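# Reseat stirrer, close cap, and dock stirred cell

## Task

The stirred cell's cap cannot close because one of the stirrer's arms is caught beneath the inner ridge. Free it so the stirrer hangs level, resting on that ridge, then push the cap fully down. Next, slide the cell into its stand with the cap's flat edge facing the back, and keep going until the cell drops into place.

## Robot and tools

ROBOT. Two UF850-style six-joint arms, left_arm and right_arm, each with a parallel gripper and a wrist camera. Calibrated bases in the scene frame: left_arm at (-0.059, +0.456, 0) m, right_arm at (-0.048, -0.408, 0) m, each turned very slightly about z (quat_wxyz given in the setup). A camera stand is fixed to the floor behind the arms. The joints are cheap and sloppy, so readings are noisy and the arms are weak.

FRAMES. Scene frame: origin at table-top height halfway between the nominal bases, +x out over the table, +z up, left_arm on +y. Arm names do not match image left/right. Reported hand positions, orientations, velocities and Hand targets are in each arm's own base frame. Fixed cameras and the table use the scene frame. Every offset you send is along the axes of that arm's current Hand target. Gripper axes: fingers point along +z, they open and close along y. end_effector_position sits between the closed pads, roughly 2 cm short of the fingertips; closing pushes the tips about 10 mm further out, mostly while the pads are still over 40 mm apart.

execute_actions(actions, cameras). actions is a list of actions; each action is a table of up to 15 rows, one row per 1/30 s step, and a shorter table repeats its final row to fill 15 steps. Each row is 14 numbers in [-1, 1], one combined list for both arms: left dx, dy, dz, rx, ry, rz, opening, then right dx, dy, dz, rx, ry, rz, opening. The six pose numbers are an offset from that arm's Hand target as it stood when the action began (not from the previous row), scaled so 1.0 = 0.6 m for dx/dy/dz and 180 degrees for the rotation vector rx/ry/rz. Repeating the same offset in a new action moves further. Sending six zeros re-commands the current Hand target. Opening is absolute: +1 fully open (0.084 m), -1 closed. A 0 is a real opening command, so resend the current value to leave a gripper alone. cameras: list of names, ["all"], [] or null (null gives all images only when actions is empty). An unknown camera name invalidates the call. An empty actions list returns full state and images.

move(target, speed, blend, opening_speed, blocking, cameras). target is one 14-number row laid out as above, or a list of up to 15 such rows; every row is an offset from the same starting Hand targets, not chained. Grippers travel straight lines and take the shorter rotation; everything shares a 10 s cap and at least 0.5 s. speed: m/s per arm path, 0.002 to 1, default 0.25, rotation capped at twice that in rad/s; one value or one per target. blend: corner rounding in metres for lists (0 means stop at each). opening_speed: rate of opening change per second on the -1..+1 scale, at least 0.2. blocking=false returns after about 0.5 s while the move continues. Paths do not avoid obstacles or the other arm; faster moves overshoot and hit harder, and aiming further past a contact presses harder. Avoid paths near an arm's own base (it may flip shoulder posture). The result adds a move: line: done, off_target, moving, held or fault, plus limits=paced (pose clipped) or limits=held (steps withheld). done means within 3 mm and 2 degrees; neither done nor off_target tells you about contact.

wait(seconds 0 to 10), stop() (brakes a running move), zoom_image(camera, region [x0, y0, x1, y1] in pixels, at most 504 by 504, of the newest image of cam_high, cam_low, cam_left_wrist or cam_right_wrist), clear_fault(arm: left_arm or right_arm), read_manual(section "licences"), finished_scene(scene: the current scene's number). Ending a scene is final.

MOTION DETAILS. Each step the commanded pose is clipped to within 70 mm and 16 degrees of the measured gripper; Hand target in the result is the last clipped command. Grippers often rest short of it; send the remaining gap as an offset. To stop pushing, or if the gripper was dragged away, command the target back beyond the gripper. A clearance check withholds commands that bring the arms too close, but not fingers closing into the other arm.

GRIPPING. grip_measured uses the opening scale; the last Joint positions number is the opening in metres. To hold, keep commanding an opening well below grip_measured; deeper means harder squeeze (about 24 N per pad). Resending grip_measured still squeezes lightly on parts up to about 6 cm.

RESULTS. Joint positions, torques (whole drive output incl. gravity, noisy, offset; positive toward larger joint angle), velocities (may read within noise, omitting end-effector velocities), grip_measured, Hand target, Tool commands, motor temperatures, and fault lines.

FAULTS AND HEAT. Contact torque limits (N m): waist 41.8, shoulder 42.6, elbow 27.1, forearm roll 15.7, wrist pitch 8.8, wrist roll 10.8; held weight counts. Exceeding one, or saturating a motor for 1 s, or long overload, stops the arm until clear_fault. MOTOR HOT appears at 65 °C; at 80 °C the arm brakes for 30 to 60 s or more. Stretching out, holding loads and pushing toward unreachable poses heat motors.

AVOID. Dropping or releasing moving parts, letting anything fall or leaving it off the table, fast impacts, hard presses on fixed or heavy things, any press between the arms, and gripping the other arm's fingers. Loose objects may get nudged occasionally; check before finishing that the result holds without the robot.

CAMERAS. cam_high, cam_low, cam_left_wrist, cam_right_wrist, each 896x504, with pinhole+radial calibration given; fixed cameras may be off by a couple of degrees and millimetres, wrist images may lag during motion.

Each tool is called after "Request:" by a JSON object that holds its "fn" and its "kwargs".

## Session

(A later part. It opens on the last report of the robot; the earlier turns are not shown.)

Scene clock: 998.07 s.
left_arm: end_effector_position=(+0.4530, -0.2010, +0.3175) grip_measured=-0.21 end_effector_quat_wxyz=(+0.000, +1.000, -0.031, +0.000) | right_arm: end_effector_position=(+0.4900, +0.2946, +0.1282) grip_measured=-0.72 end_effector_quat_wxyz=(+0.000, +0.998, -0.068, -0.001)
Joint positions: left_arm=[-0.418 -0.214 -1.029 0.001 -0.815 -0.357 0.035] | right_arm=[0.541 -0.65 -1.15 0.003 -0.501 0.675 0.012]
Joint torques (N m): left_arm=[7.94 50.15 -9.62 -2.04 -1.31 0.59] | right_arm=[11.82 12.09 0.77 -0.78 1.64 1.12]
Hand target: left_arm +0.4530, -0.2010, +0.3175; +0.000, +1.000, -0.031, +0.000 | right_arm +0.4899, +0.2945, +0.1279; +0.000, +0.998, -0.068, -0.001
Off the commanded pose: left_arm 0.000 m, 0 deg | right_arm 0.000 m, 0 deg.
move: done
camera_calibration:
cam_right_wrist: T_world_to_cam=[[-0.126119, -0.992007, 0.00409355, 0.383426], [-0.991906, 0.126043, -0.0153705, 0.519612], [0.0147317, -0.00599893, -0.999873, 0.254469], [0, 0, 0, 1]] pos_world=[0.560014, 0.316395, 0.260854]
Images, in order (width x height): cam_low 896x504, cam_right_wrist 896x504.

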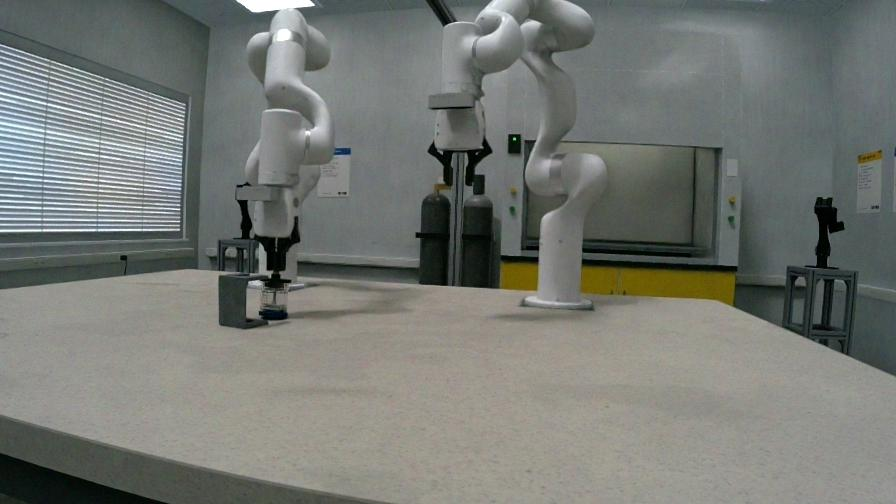

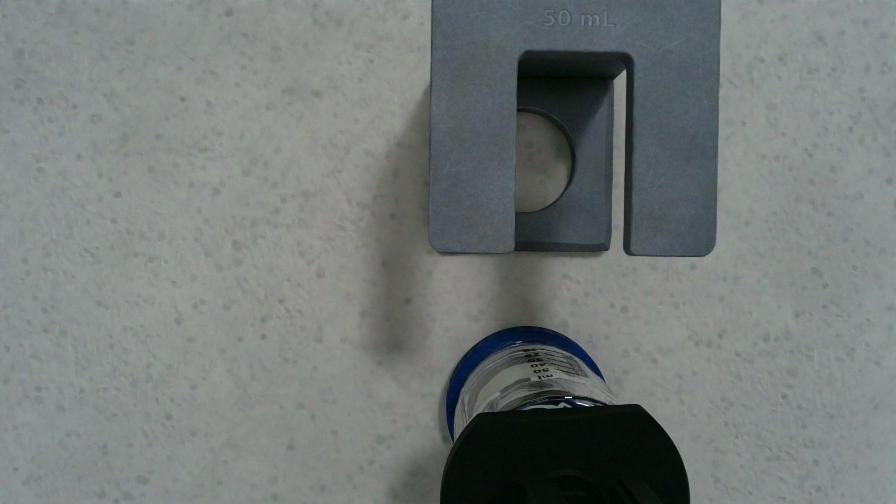

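Request:
{"fn": "move", "kwargs": {"target": [0,0,0,0,0,0,-0.2,0,0,0.003,0,0,0,-1], "speed": 0.02}}

Request:
{"fn": "move", "kwargs": {"target": [0,0,0,0,0,0,-0.2,0,0,0,0,0,0,-0.3], "opening_speed": 0.4, "cameras": ["cam_low","cam_right_wrist"]}}

Request:
{"fn": "zoom_image", "kwargs": {"camera": "cam_low", "region": [220, 240, 320, 340]}}

Scene clock: 1005.40 s.
left_arm: end_effector_position=(+0.4530, -0.2010, +0.3175) grip_measured=-0.21 end_effector_quat_wxyz=(+0.000, +1.000, -0.031, +0.000) | right_arm: end_effector_position=(+0.4901, +0.2946, +0.1266) grip_measured=-0.72 end_effector_quat_wxyz=(+0.000, +0.998, -0.068, -0.001)
Joint positions: left_arm=[-0.418 -0.214 -1.029 0.001 -0.815 -0.357 0.035] | right_arm=[0.541 -0.653 -1.15 0.003 -0.498 0.675 0.012]
Joint torques (N m): left_arm=[8.02 50.38 -9.43 -2.25 -1.38 0.44] | right_arm=[11.64 8.4 3.15 -0.36 1.77 -0.41]
Hand target: left_arm +0.4530, -0.2010, +0.3175; +0.000, +1.000, -0.031, +0.000 | right_arm +0.4899, +0.2945, +0.1261; +0.000, +0.998, -0.068, -0.001
Off the commanded pose: left_arm 0.000 m, 0 deg | right_arm 0.000 m, 0 deg.
move: done

Scene clock: 1007.40 s.
left_arm: end_effector_position=(+0.4530, -0.2010, +0.3175) grip_measured=-0.21 end_effector_quat_wxyz=(+0.000, +1.000, -0.031, +0.000) | right_arm: end_effector_position=(+0.4899, +0.2945, +0.1261) grip_measured=-0.32 end_effector_quat_wxyz=(+0.000, +0.998, -0.068, -0.001)
Joint positions: left_arm=[-0.418 -0.214 -1.029 0.001 -0.815 -0.357 0.035] | right_arm=[0.541 -0.653 -1.15 0.003 -0.498 0.675 0.03]
Joint torques (N m): left_arm=[8.16 50.34 -9.36 -1.95 -1.33 0.25] | right_arm=[7.85 28.37 -40.3 1.44 0.77 -0.33]
Hand target: left_arm +0.4530, -0.2010, +0.3175; +0.000, +1.000, -0.031, +0.000 | right_arm +0.4899, +0.2945, +0.1261; +0.000, +0.998, -0.068, -0.001
Off the commanded pose: left_arm 0.000 m, 0 deg | right_arm 0.000 m, 0 deg.
move: done
camera_calibration:
cam_right_wrist: T_world_to_cam=[[-0.126119, -0.992005, 0.00445417, 0.383231], [-0.991913, 0.126041, -0.0149124, 0.519378], [0.0142318, -0.00629889, -0.999879, 0.252647], [0, 0, 0, 1]] pos_world=[0.559915, 0.316295, 0.258655]
Images, in order (width x height): cam_low 896x504, cam_right_wrist 896x504.

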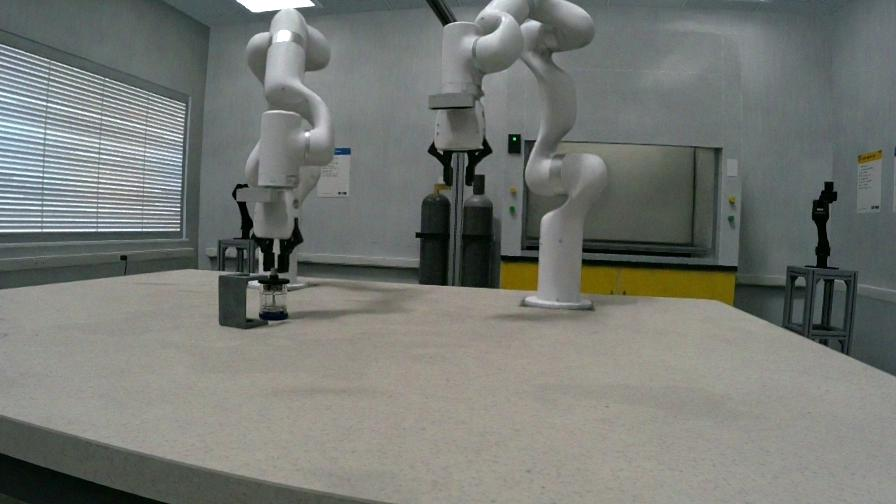

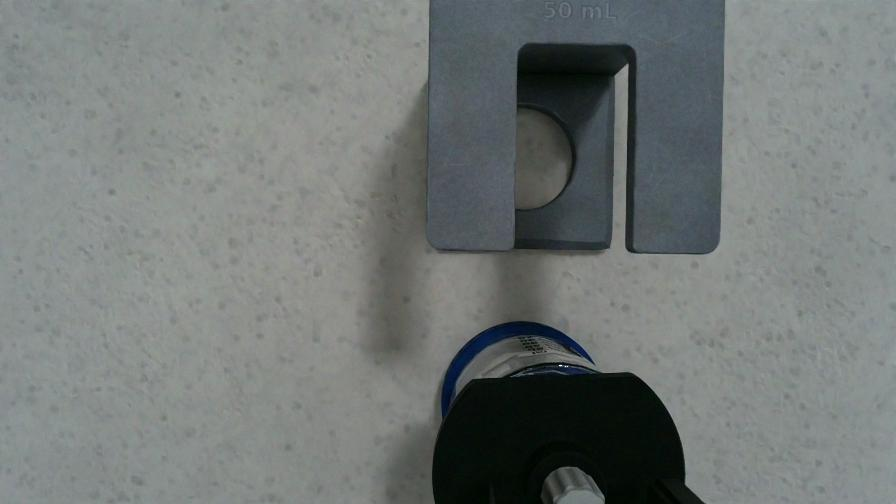

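Scaled by 5.040.

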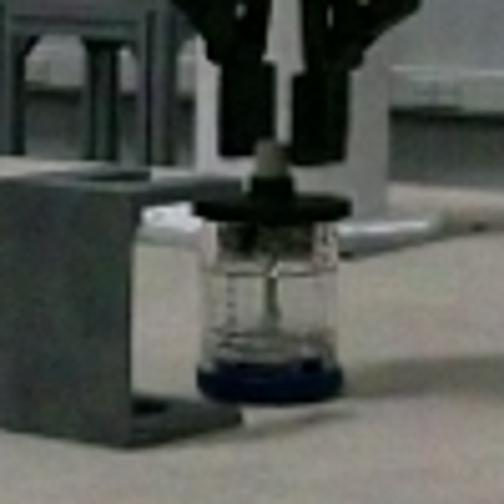

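Request:
{"fn": "move", "kwargs": {"target": [0,0,0,0,0,0,-0.2,0.009,-0.001,0.006,0,0,-0.0165,-0.3], "speed": 0.05}}

Request:
{"fn": "move", "kwargs": {"target": [0,0,0,0,0,0,-0.2,0,0,0,0,0,0,-1], "opening_speed": 0.4}}

Request:
{"fn": "move", "kwargs": {"target": [0,0,0,0,0,0,-0.2,0,0,-0.015,0,0,0,-1], "speed": 0.03}}

Request:
{"fn": "move", "kwargs": {"target": [0,0,0,0,0,0,-0.2,0,0,0,0,0,0.0165,-1], "speed": 0.05, "cameras": ["cam_low","cam_right_wrist"]}}

Request:
{"fn": "zoom_image", "kwargs": {"camera": "cam_low", "region": [220, 240, 320, 340]}}

Scene clock: 1016.33 s.
left_arm: end_effector_position=(+0.4530, -0.2010, +0.3175) grip_measured=-0.21 end_effector_quat_wxyz=(+0.000, +1.000, -0.031, +0.000) | right_arm: end_effector_position=(+0.4953, +0.2943, +0.1225) grip_measured=-0.32 end_effector_quat_wxyz=(+0.000, +0.999, -0.043, -0.001)
Joint positions: left_arm=[-0.418 -0.214 -1.029 0.001 -0.815 -0.357 0.035] | right_arm=[0.536 -0.668 -1.165 0.003 -0.498 0.618 0.03]
Joint torques (N m): left_arm=[7.72 50.53 -10.22 -1.99 -1.26 0.16] | right_arm=[-9.06 25.83 -40.52 1.18 -0.17 -1.28]
Hand target: left_arm +0.4530, -0.2010, +0.3175; +0.000, +1.000, -0.031, +0.000 | right_arm +0.4953, +0.2943, +0.1225; +0.000, +0.999, -0.043, -0.001
Off the commanded pose: left_arm 0.000 m, 0 deg | right_arm 0.000 m, 0 deg.
move: done

Scene clock: 1018.30 s.
left_arm: end_effector_position=(+0.4530, -0.2010, +0.3175) grip_measured=-0.21 end_effector_quat_wxyz=(+0.000, +1.000, -0.031, +0.000) | right_arm: end_effector_position=(+0.4953, +0.2943, +0.1225) grip_measured=-0.70 end_effector_quat_wxyz=(+0.000, +0.999, -0.043, -0.001)
Joint positions: left_arm=[-0.418 -0.214 -1.029 0.001 -0.815 -0.357 0.035] | right_arm=[0.536 -0.668 -1.165 0.003 -0.498 0.618 0.013]
Joint torques (N m): left_arm=[8.03 49.28 -9.72 -2.07 -1.27 0.13] | right_arm=[-9.16 25.27 -38.88 1.46 0.84 -1.19]
Hand target: left_arm +0.4530, -0.2010, +0.3175; +0.000, +1.000, -0.031, +0.000 | right_arm +0.4953, +0.2943, +0.1225; +0.000, +0.999, -0.043, -0.001
Off the commanded pose: left_arm 0.000 m, 0 deg | right_arm 0.000 m, 0 deg.
move: done

Scene clock: 1019.07 s.
left_arm: end_effector_position=(+0.4530, -0.2010, +0.3175) grip_measured=-0.21 end_effector_quat_wxyz=(+0.000, +1.000, -0.031, +0.000) | right_arm: end_effector_position=(+0.4953, +0.2943, +0.1315) grip_measured=-0.70 end_effector_quat_wxyz=(+0.000, +0.999, -0.043, -0.001)
Joint positions: left_arm=[-0.418 -0.214 -1.029 0.001 -0.815 -0.357 0.035] | right_arm=[0.536 -0.653 -1.165 0.003 -0.514 0.618 0.013]
Joint torques (N m): left_arm=[7.82 50.7 -9.72 -1.83 -1.35 0.08] | right_arm=[-9.24 77.64 -41.46 -0.76 -1.36 -0.27]
Hand target: left_arm +0.4530, -0.2010, +0.3175; +0.000, +1.000, -0.031, +0.000 | right_arm +0.4953, +0.2943, +0.1315; +0.000, +0.999, -0.043, -0.001
Off the commanded pose: left_arm 0.000 m, 0 deg | right_arm 0.000 m, 0 deg.
move: done

Scene clock: 1019.97 s.
left_arm: end_effector_position=(+0.4530, -0.2010, +0.3175) grip_measured=-0.21 end_effector_quat_wxyz=(+0.000, +1.000, -0.031, +0.000) | right_arm: end_effector_position=(+0.4954, +0.2943, +0.1315) grip_measured=-0.70 end_effector_quat_wxyz=(+0.000, +0.998, -0.068, -0.001)
Joint positions: left_arm=[-0.418 -0.214 -1.029 0.001 -0.815 -0.357 0.035] | right_arm=[0.535 -0.653 -1.165 0.003 -0.514 0.67 0.013]
Joint torques (N m): left_arm=[8.36 50.31 -9.22 -1.83 -1.29 -0.03] | right_arm=[-5.16 77.05 -42.12 -1.04 -1.25 1.25]
Hand target: left_arm +0.4530, -0.2010, +0.3175; +0.000, +1.000, -0.031, +0.000 | right_arm +0.4953, +0.2943, +0.1315; +0.000, +0.998, -0.068, -0.001
Off the commanded pose: left_arm 0.000 m, 0 deg | right_arm 0.000 m, 0 deg.
move: done
camera_calibration:
cam_right_wrist: T_world_to_cam=[[-0.126218, -0.991993, 0.00445337, 0.383853], [-0.9919, 0.126139, -0.0149121, 0.524889], [0.0142309, -0.00629947, -0.999879, 0.257969], [0, 0, 0, 1]] pos_world=[0.565415, 0.316195, 0.264055]
Images, in order (width x height): cam_low 896x504, cam_right_wrist 896x504.

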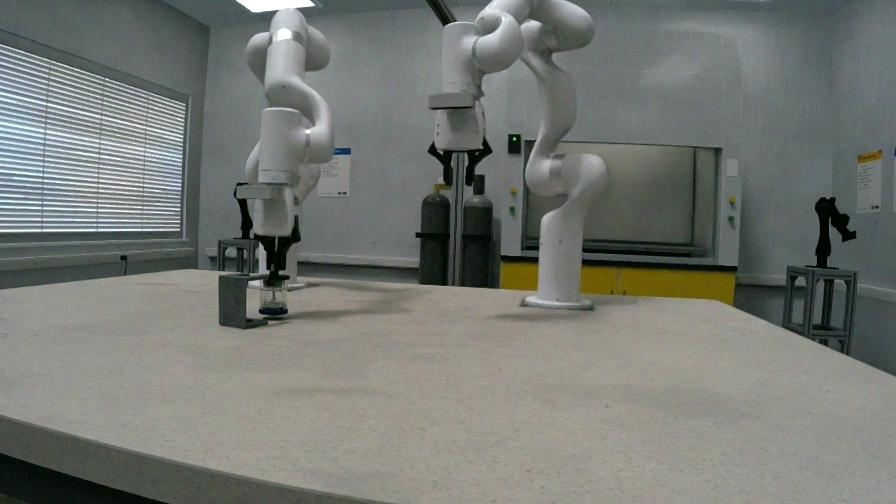

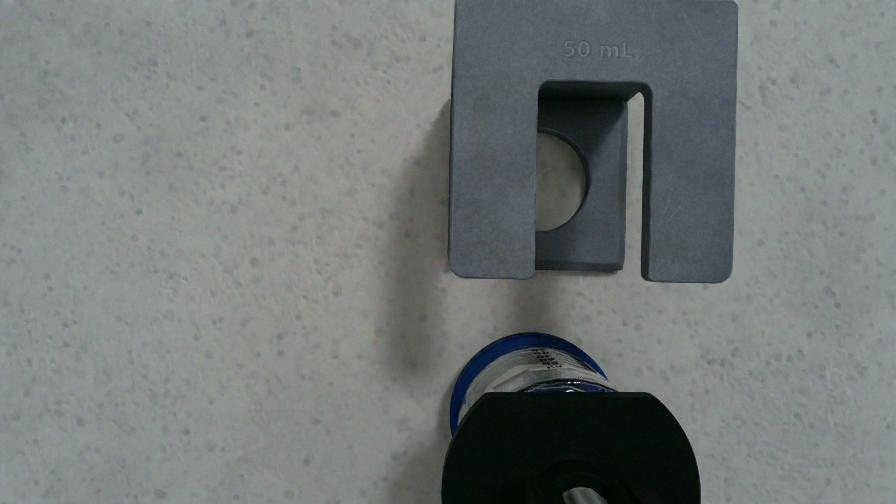

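Scaled by 5.040.

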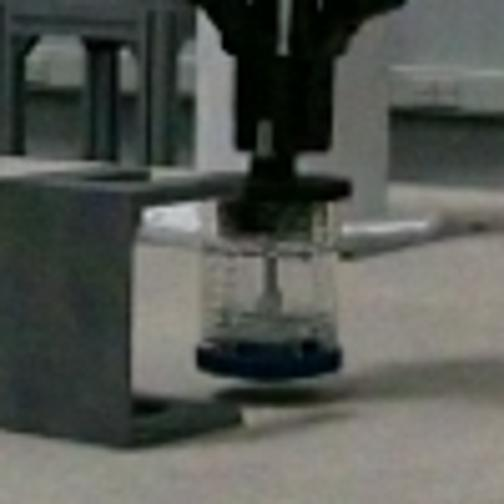

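Request:
{"fn": "move", "kwargs": {"target": [0,0,0,0,0,0,-0.2,0.058,0.002,0.0005,0,0,0,-1], "speed": 0.04, "cameras": ["cam_low","cam_right_wrist"]}}

Request:
{"fn": "zoom_image", "kwargs": {"camera": "cam_low", "region": [210, 250, 300, 340]}}

Scene clock: 1027.83 s.
left_arm: end_effector_position=(+0.4530, -0.2010, +0.3175) grip_measured=-0.21 end_effector_quat_wxyz=(+0.000, +1.000, -0.031, +0.000) | right_arm: end_effector_position=(+0.5296, +0.2884, +0.1311) grip_measured=-0.70 end_effector_quat_wxyz=(+0.000, +0.998, -0.068, -0.001)
Joint positions: left_arm=[-0.418 -0.214 -1.029 0.001 -0.815 -0.357 0.035] | right_arm=[0.498 -0.706 -1.255 0.002 -0.551 0.633 0.013]
Joint torques (N m): left_arm=[8.39 50.68 -9.42 -2.19 -1.24 -0.17] | right_arm=[-11.81 28.54 -43.04 1.18 -1.57 -1.14]
Hand target: left_arm +0.4530, -0.2010, +0.3175; +0.000, +1.000, -0.031, +0.000 | right_arm +0.5297, +0.2884, +0.1311; +0.000, +0.998, -0.068, -0.001
Off the commanded pose: left_arm 0.000 m, 0 deg | right_arm 0.000 m, 0 deg.
move: done
camera_calibration:
cam_right_wrist: T_world_to_cam=[[-0.126022, -0.992018, 0.00444237, 0.382224], [-0.991924, 0.125943, -0.0150119, 0.559751], [0.0143326, -0.00629832, -0.999877, 0.256981], [0, 0, 0, 1]] pos_world=[0.599715, 0.310295, 0.263655]
Images, in order (width x height): cam_low 896x504, cam_right_wrist 896x504.

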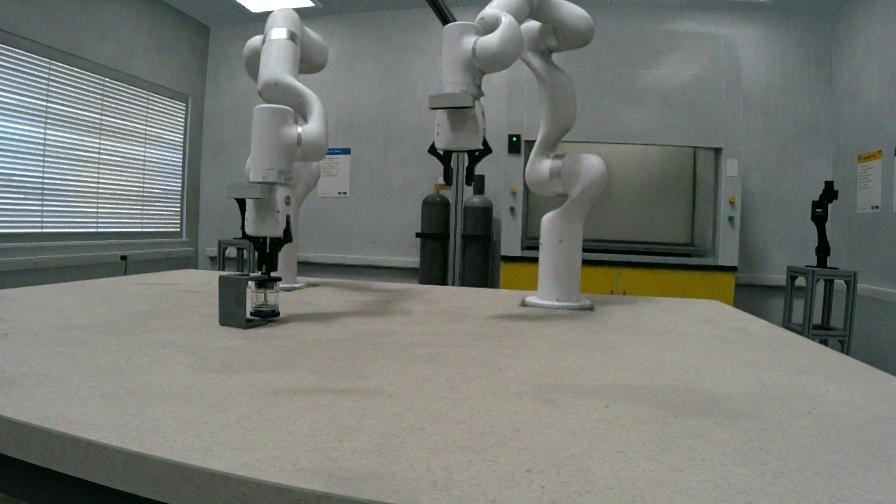

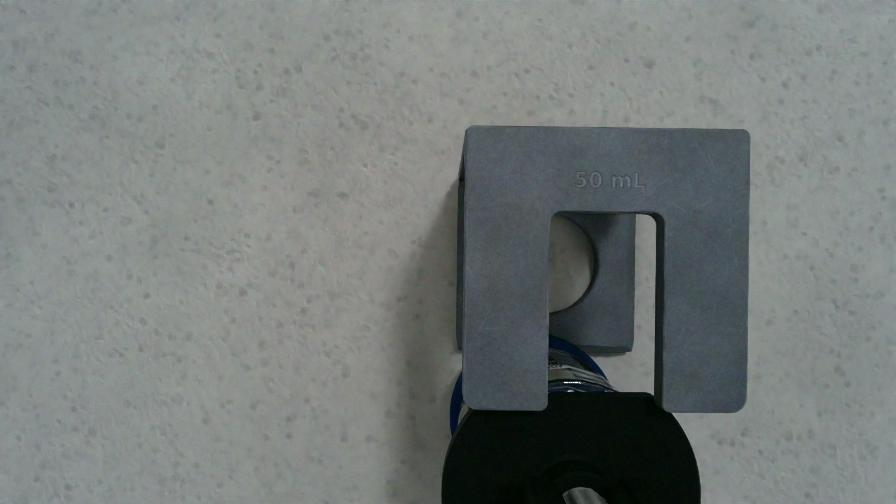

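Scaled by 5.600.

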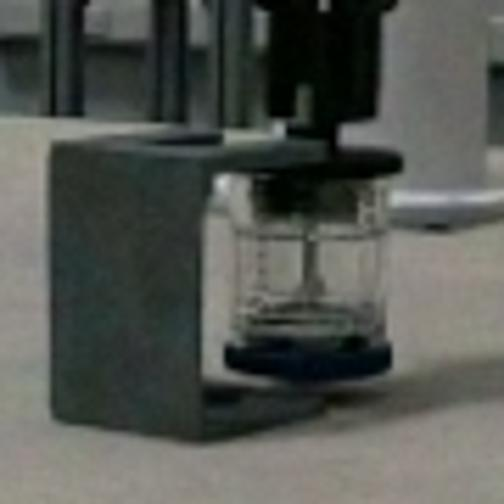

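Request:
{"fn": "move", "kwargs": {"target": [[0,0,0,0,0,0,-0.2,-0.003,0.008,0,0,0,0,-1],[0,0,0,0,0,0,-0.2,0.015,0.010,0,0,0,0,-1]], "speed": 0.03, "cameras": ["cam_low","cam_right_wrist"]}}

Request:
{"fn": "zoom_image", "kwargs": {"camera": "cam_low", "region": [210, 250, 300, 340]}}

Scene clock: 1036.43 s.
left_arm: end_effector_position=(+0.4530, -0.2010, +0.3175) grip_measured=-0.21 end_effector_quat_wxyz=(+0.000, +1.000, -0.031, +0.000) | right_arm: end_effector_position=(+0.5377, +0.2812, +0.1311) grip_measured=-0.70 end_effector_quat_wxyz=(+0.000, +0.998, -0.068, -0.001)
Joint positions: left_arm=[-0.418 -0.214 -1.029 0.001 -0.815 -0.357 0.035] | right_arm=[0.481 -0.714 -1.268 0.002 -0.556 0.616 0.013]
Joint torques (N m): left_arm=[7.81 49.64 -9.58 -2.12 -1.3 -0.3] | right_arm=[-11.04 27.67 -43.17 -0.24 -1.59 -1.22]
Hand target: left_arm +0.4530, -0.2010, +0.3175; +0.000, +1.000, -0.031, +0.000 | right_arm +0.5378, +0.2812, +0.1311; +0.000, +0.998, -0.068, -0.001
Off the commanded pose: left_arm 0.000 m, 0 deg | right_arm 0.000 m, 0 deg.
move: done
camera_calibration:
cam_right_wrist: T_world_to_cam=[[-0.126021, -0.992018, 0.00445497, 0.376086], [-0.991925, 0.125942, -0.0149127, 0.568568], [0.0142326, -0.00629832, -0.999879, 0.256883], [0, 0, 0, 1]] pos_world=[0.607715, 0.303095, 0.263655]
Images, in order (width x height): cam_low 896x504, cam_right_wrist 896x504.

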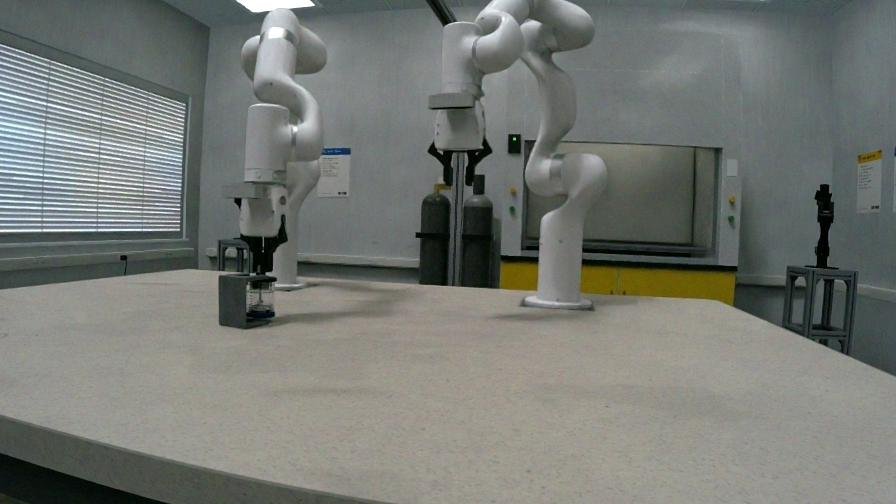

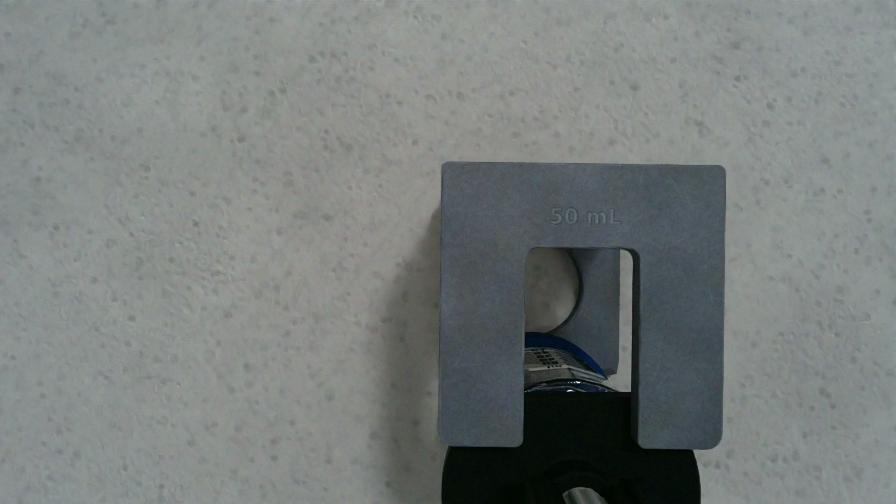

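Scaled by 5.600.

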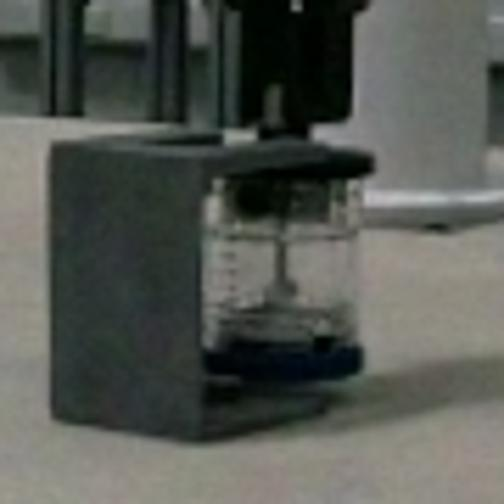

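Request:
{"fn": "move", "kwargs": {"target": [0,0,0,0,0,0,-0.2,0.03,0.0035,0,0,0,0,-1], "speed": 0.03, "cameras": ["cam_low","cam_right_wrist"]}}

Request:
{"fn": "zoom_image", "kwargs": {"camera": "cam_low", "region": [210, 250, 300, 340]}}

Scene clock: 1042.83 s.
left_arm: end_effector_position=(+0.4530, -0.2010, +0.3175) grip_measured=-0.21 end_effector_quat_wxyz=(+0.000, +1.000, -0.031, +0.000) | right_arm: end_effector_position=(+0.5553, +0.2767, +0.1311) grip_measured=-0.70 end_effector_quat_wxyz=(+0.000, +0.998, -0.068, -0.001)
Joint positions: left_arm=[-0.418 -0.214 -1.029 0.001 -0.815 -0.357 0.035] | right_arm=[0.462 -0.741 -1.316 0.002 -0.576 0.597 0.013]
Joint torques (N m): left_arm=[8.25 49.84 -9.88 -1.84 -1.27 -0.45] | right_arm=[-14.03 21.13 -34.77 -0.04 -1.51 -1.04]
Hand target: left_arm +0.4530, -0.2010, +0.3175; +0.000, +1.000, -0.031, +0.000 | right_arm +0.5553, +0.2767, +0.1311; +0.000, +0.998, -0.068, -0.001
Off the commanded pose: left_arm 0.000 m, 0 deg | right_arm 0.000 m, 0 deg.
move: done
camera_calibration:
cam_right_wrist: T_world_to_cam=[[-0.126022, -0.992018, 0.00442977, 0.373847], [-0.991922, 0.125942, -0.0151111, 0.586642], [0.0144326, -0.00629832, -0.999876, 0.256478], [0, 0, 0, 1]] pos_world=[0.625315, 0.298595, 0.263655]
Images, in order (width x height): cam_low 896x504, cam_right_wrist 896x504.

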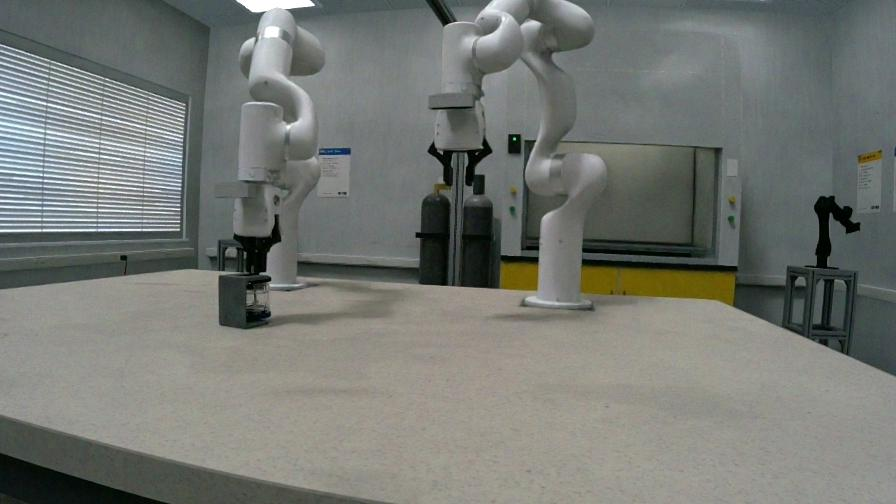

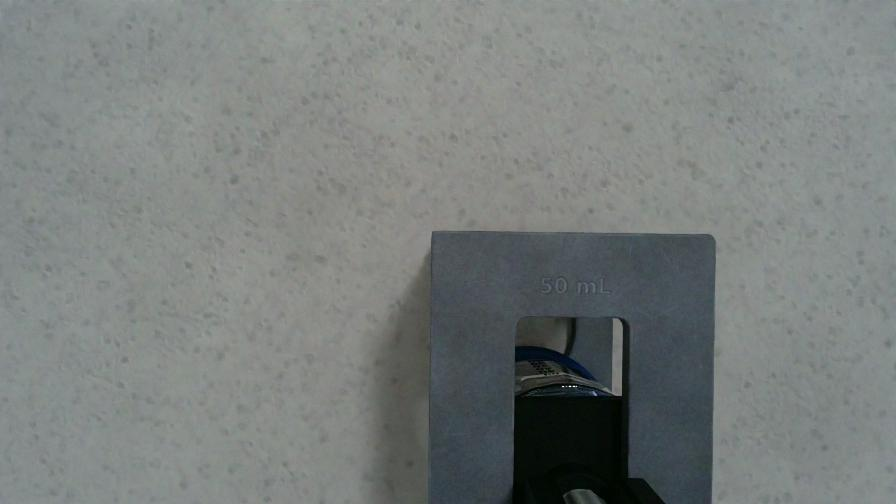

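Scaled by 5.600.

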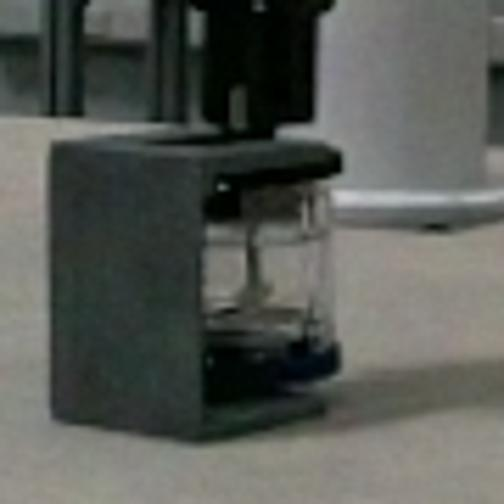

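Request:
{"fn": "move", "kwargs": {"target": [0,0,0,0,0,0,-0.2,-0.006,0,0,0,0,0,-1], "speed": 0.02}}

Request:
{"fn": "move", "kwargs": {"target": [0,0,0,0,0,0,-0.2,0,0,-0.002,0,0,0,-1], "speed": 0.02}}

Request:
{"fn": "move", "kwargs": {"target": [0,0,0,0,0,0,-0.2,0,0,-0.001,0,0,0,-1], "speed": 0.02, "cameras": ["cam_low","cam_right_wrist"]}}

Request:
{"fn": "zoom_image", "kwargs": {"camera": "cam_low", "region": [215, 265, 285, 335]}}

Scene clock: 1058.17 s.
left_arm: end_effector_position=(+0.4530, -0.2010, +0.3175) grip_measured=-0.21 end_effector_quat_wxyz=(+0.000, +1.000, -0.031, +0.000) | right_arm: end_effector_position=(+0.5517, +0.2772, +0.1310) grip_measured=-0.70 end_effector_quat_wxyz=(+0.000, +0.998, -0.068, -0.001)
Joint positions: left_arm=[-0.418 -0.214 -1.029 0.001 -0.815 -0.357 0.035] | right_arm=[0.465 -0.735 -1.305 0.002 -0.572 0.6 0.013]
Joint torques (N m): left_arm=[8.19 50.16 -9.42 -1.99 -1.3 -0.6] | right_arm=[9.15 76.04 -3.07 0.85 1.49 0.66]
Hand target: left_arm +0.4530, -0.2010, +0.3175; +0.000, +1.000, -0.031, +0.000 | right_arm +0.5517, +0.2772, +0.1311; +0.000, +0.998, -0.068, -0.001
Off the commanded pose: left_arm 0.000 m, 0 deg | right_arm 0.000 m, 0 deg.
move: done

Scene clock: 1058.87 s.
left_arm: end_effector_position=(+0.4530, -0.2010, +0.3175) grip_measured=-0.21 end_effector_quat_wxyz=(+0.000, +1.000, -0.031, +0.000) | right_arm: end_effector_position=(+0.5517, +0.2772, +0.1322) grip_measured=-0.70 end_effector_quat_wxyz=(+0.000, +0.998, -0.068, -0.001)
Joint positions: left_arm=[-0.418 -0.214 -1.029 0.001 -0.815 -0.357 0.035] | right_arm=[0.465 -0.733 -1.305 0.002 -0.574 0.6 0.013]
Joint torques (N m): left_arm=[8.24 49.01 -9.97 -2.01 -1.39 -0.69] | right_arm=[10.54 83.7 -14.38 0.16 -1.33 0.73]
Hand target: left_arm +0.4530, -0.2010, +0.3175; +0.000, +1.000, -0.031, +0.000 | right_arm +0.5517, +0.2772, +0.1323; +0.000, +0.998, -0.068, -0.001
Off the commanded pose: left_arm 0.000 m, 0 deg | right_arm 0.000 m, 0 deg.
move: done

Scene clock: 1059.57 s.
left_arm: end_effector_position=(+0.4530, -0.2010, +0.3175) grip_measured=-0.21 end_effector_quat_wxyz=(+0.000, +1.000, -0.031, +0.000) | right_arm: end_effector_position=(+0.5517, +0.2771, +0.1328) grip_measured=-0.70 end_effector_quat_wxyz=(+0.000, +0.998, -0.068, -0.001)
Joint positions: left_arm=[-0.418 -0.214 -1.029 0.001 -0.815 -0.357 0.035] | right_arm=[0.465 -0.732 -1.305 0.002 -0.575 0.6 0.013]
Joint torques (N m): left_arm=[7.53 49.79 -9.52 -2.02 -1.32 -0.59] | right_arm=[10.61 84.48 -33.75 -0.36 -1.39 0.6]
Hand target: left_arm +0.4530, -0.2010, +0.3175; +0.000, +1.000, -0.031, +0.000 | right_arm +0.5517, +0.2772, +0.1329; +0.000, +0.998, -0.068, -0.001
Off the commanded pose: left_arm 0.000 m, 0 deg | right_arm 0.000 m, 0 deg.
move: done
camera_calibration:
cam_right_wrist: T_world_to_cam=[[-0.12612, -0.992004, 0.00456597, 0.373804], [-0.991914, 0.12604, -0.0148258, 0.582937], [0.0141318, -0.00639889, -0.99988, 0.258451], [0, 0, 0, 1]] pos_world=[0.621716, 0.298996, 0.265355]
Images, in order (width x height): cam_low 896x504, cam_right_wrist 896x504.

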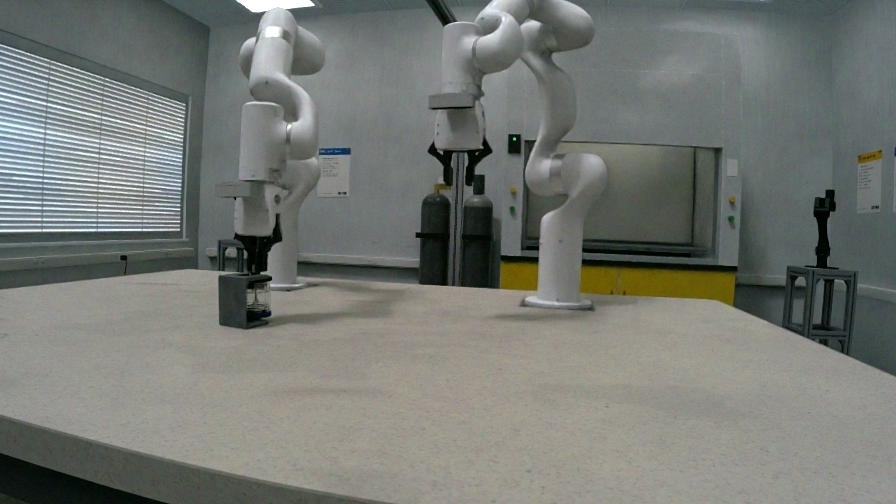

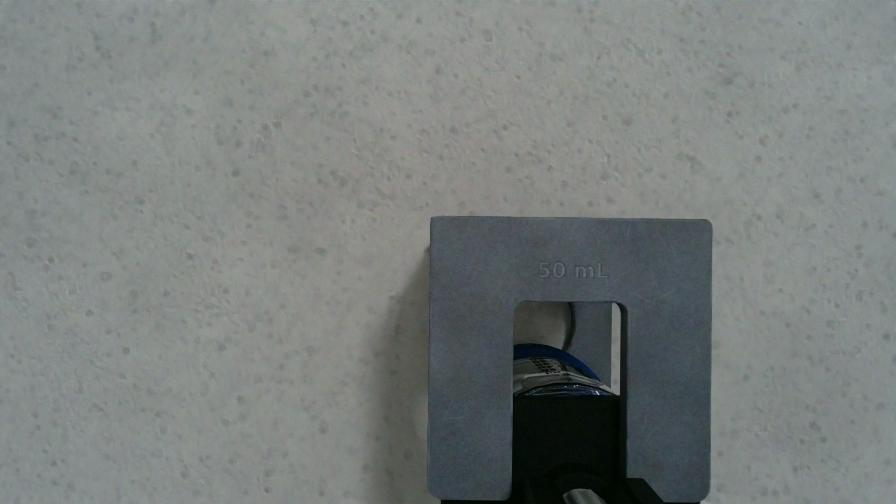

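Scaled by 7.200.

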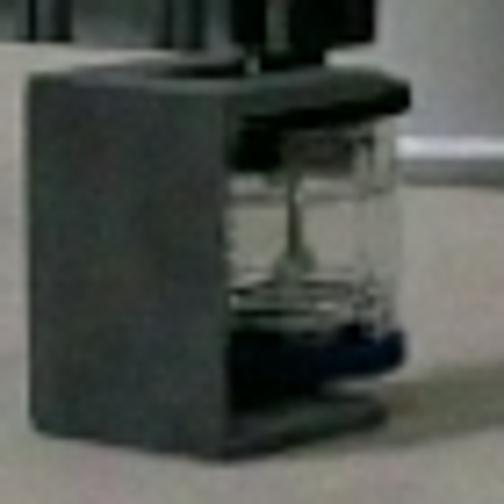

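Request:
{"fn": "move", "kwargs": {"target": [0,0,0,0,0,0,-0.2,0.026,0.0025,0,0,0,0,-1], "speed": 0.03, "cameras": ["cam_low","cam_right_wrist"]}}

Request:
{"fn": "zoom_image", "kwargs": {"camera": "cam_low", "region": [215, 265, 285, 335]}}

Scene clock: 1064.20 s.
left_arm: end_effector_position=(+0.4530, -0.2010, +0.3175) grip_measured=-0.21 end_effector_quat_wxyz=(+0.000, +1.000, -0.031, +0.000) | right_arm: end_effector_position=(+0.5670, +0.2736, +0.1329) grip_measured=-0.70 end_effector_quat_wxyz=(+0.000, +0.998, -0.068, -0.001)
Joint positions: left_arm=[-0.418 -0.214 -1.029 0.001 -0.815 -0.357 0.035] | right_arm=[0.449 -0.757 -1.348 0.002 -0.593 0.584 0.013]
Joint torques (N m): left_arm=[8.1 49.81 -9.99 -1.83 -1.32 -0.8] | right_arm=[-10.3 29.31 -43.67 0.42 -1.68 -1.12]
Hand target: left_arm +0.4530, -0.2010, +0.3175; +0.000, +1.000, -0.031, +0.000 | right_arm +0.5670, +0.2736, +0.1329; +0.000, +0.998, -0.068, -0.001
Off the commanded pose: left_arm 0.000 m, 0 deg | right_arm 0.000 m, 0 deg.
move: done
camera_calibration:
cam_right_wrist: T_world_to_cam=[[-0.126021, -0.992018, 0.00445497, 0.372133], [-0.991925, 0.125942, -0.0149127, 0.598626], [0.0142326, -0.00629832, -0.999879, 0.258117], [0, 0, 0, 1]] pos_world=[0.637015, 0.295395, 0.265355]
Images, in order (width x height): cam_low 896x504, cam_right_wrist 896x504.

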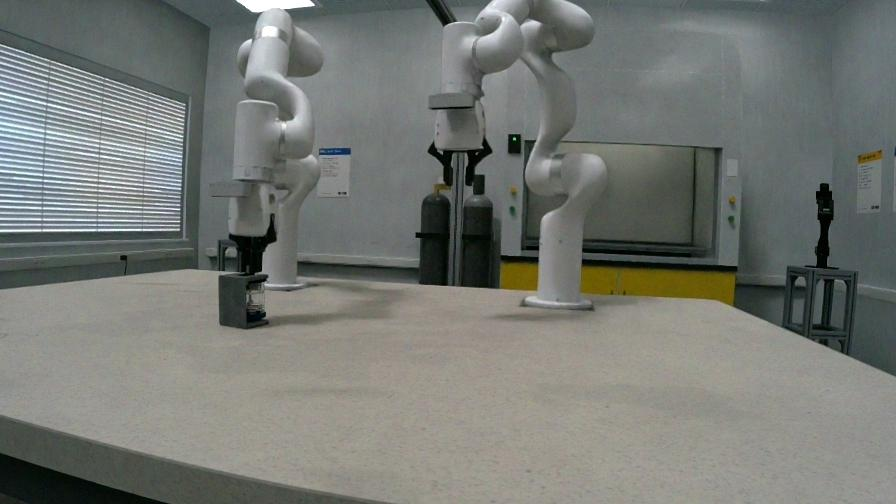

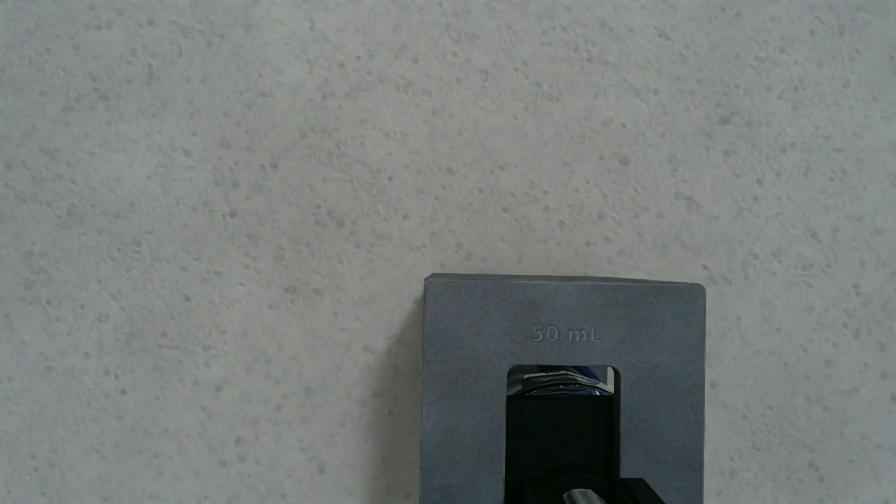

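Scaled by 7.200.

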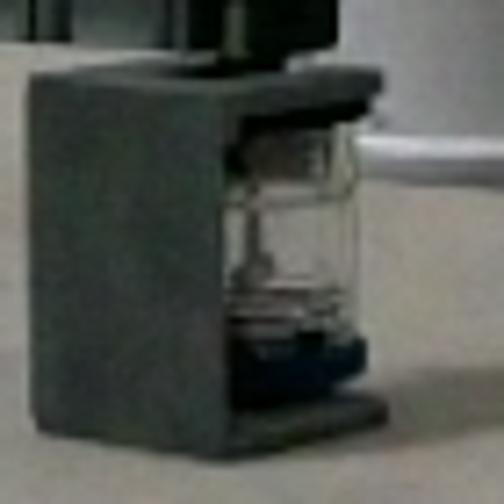

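Request:
{"fn": "move", "kwargs": {"target": [0,0,0,0,0,0,-0.2,0,-0.0065,0,0,0,0,-1], "speed": 0.02, "cameras": ["cam_low","cam_right_wrist"]}}

Request:
{"fn": "move", "kwargs": {"target": [0,0,0,0,0,0,-0.2,0.015,0.0,0,0,0,0,-1], "speed": 0.03, "cameras": ["cam_low","cam_right_wrist"]}}

Request:
{"fn": "zoom_image", "kwargs": {"camera": "cam_low", "region": [215, 265, 285, 335]}}

Scene clock: 1073.90 s.
left_arm: end_effector_position=(+0.4530, -0.2010, +0.3175) grip_measured=-0.21 end_effector_quat_wxyz=(+0.000, +1.000, -0.031, +0.000) | right_arm: end_effector_position=(+0.5675, +0.2774, +0.1329) grip_measured=-0.70 end_effector_quat_wxyz=(+0.000, +0.998, -0.068, -0.001)
Joint positions: left_arm=[-0.418 -0.214 -1.029 0.001 -0.815 -0.357 0.035] | right_arm=[0.454 -0.762 -1.356 0.002 -0.596 0.589 0.013]
Joint torques (N m): left_arm=[6.75 49.35 -9.82 -2.04 -1.37 -0.96] | right_arm=[11.27 31.52 -44 1.04 -1.62 0.64]
Hand target: left_arm +0.4530, -0.2010, +0.3175; +0.000, +1.000, -0.031, +0.000 | right_arm +0.5675, +0.2774, +0.1329; +0.000, +0.998, -0.068, -0.001
Off the commanded pose: left_arm 0.000 m, 0 deg | right_arm 0.000 m, 0 deg.
move: done
camera_calibration:
cam_right_wrist: T_world_to_cam=[[-0.126119, -0.992005, 0.00445417, 0.376124], [-0.991913, 0.126041, -0.0149124, 0.598593], [0.0142318, -0.00629889, -0.999879, 0.258135], [0, 0, 0, 1]] pos_world=[0.637515, 0.299295, 0.265355]
Images, in order (width x height): cam_low 896x504, cam_right_wrist 896x504.

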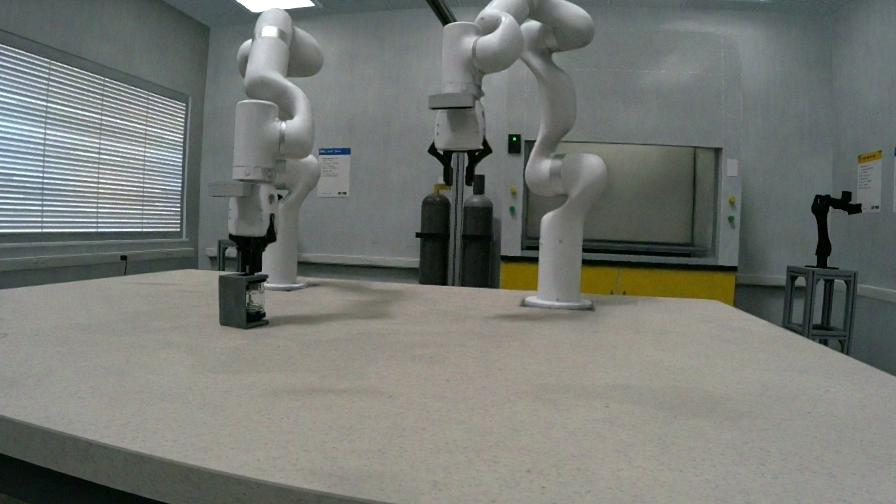

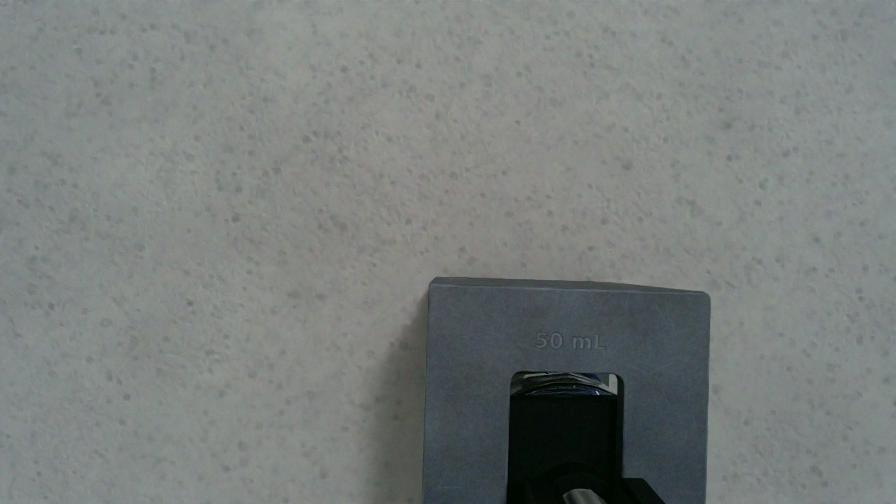

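Scene clock: 1074.70 s.
left_arm: end_effector_position=(+0.4530, -0.2010, +0.3175) grip_measured=-0.21 end_effector_quat_wxyz=(+0.000, +1.000, -0.031, +0.000) | right_arm: end_effector_position=(+0.5764, +0.2762, +0.1328) grip_measured=-0.70 end_effector_quat_wxyz=(+0.000, +0.998, -0.068, -0.001)
Joint positions: left_arm=[-0.418 -0.214 -1.029 0.001 -0.815 -0.357 0.035] | right_arm=[0.446 -0.777 -1.384 0.002 -0.608 0.581 0.013]
Joint torques (N m): left_arm=[8.01 49.25 -9.67 -2.11 -1.24 -1] | right_arm=[-9.93 30.87 -44.03 -0.82 -1.61 -1.13]
Hand target: left_arm +0.4530, -0.2010, +0.3175; +0.000, +1.000, -0.031, +0.000 | right_arm +0.5764, +0.2762, +0.1328; +0.000, +0.998, -0.068, -0.001
Off the commanded pose: left_arm 0.000 m, 0 deg | right_arm 0.000 m, 0 deg.
move: done
camera_calibration:
cam_right_wrist: T_world_to_cam=[[-0.126119, -0.992005, 0.00445417, 0.376056], [-0.991913, 0.126041, -0.0149124, 0.607573], [0.0142318, -0.00629889, -0.999879, 0.258001], [0, 0, 0, 1]] pos_world=[0.646415, 0.298095, 0.265355]
Images, in order (width x height): cam_low 896x504, cam_right_wrist 896x504.

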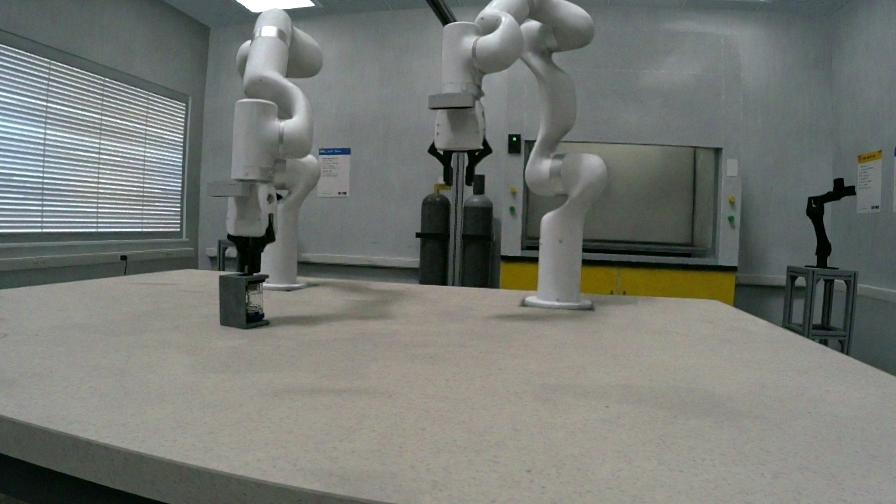

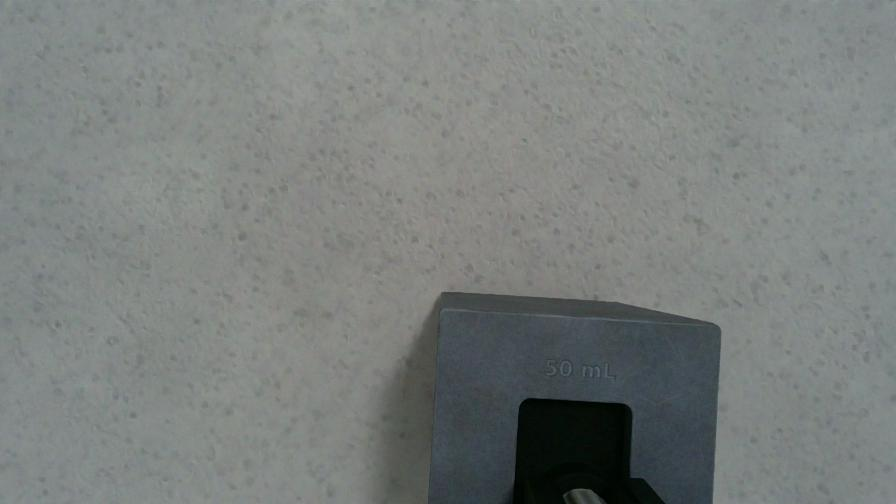

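Scaled by 7.200.

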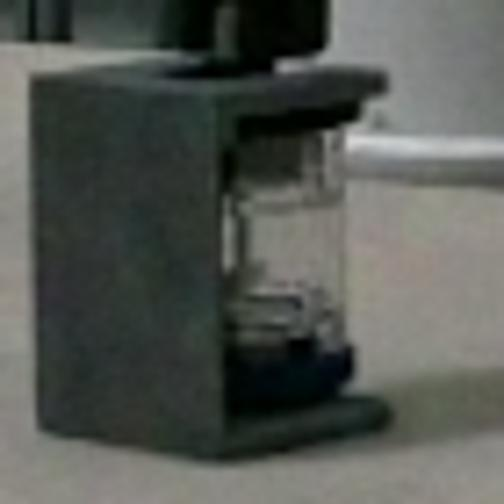

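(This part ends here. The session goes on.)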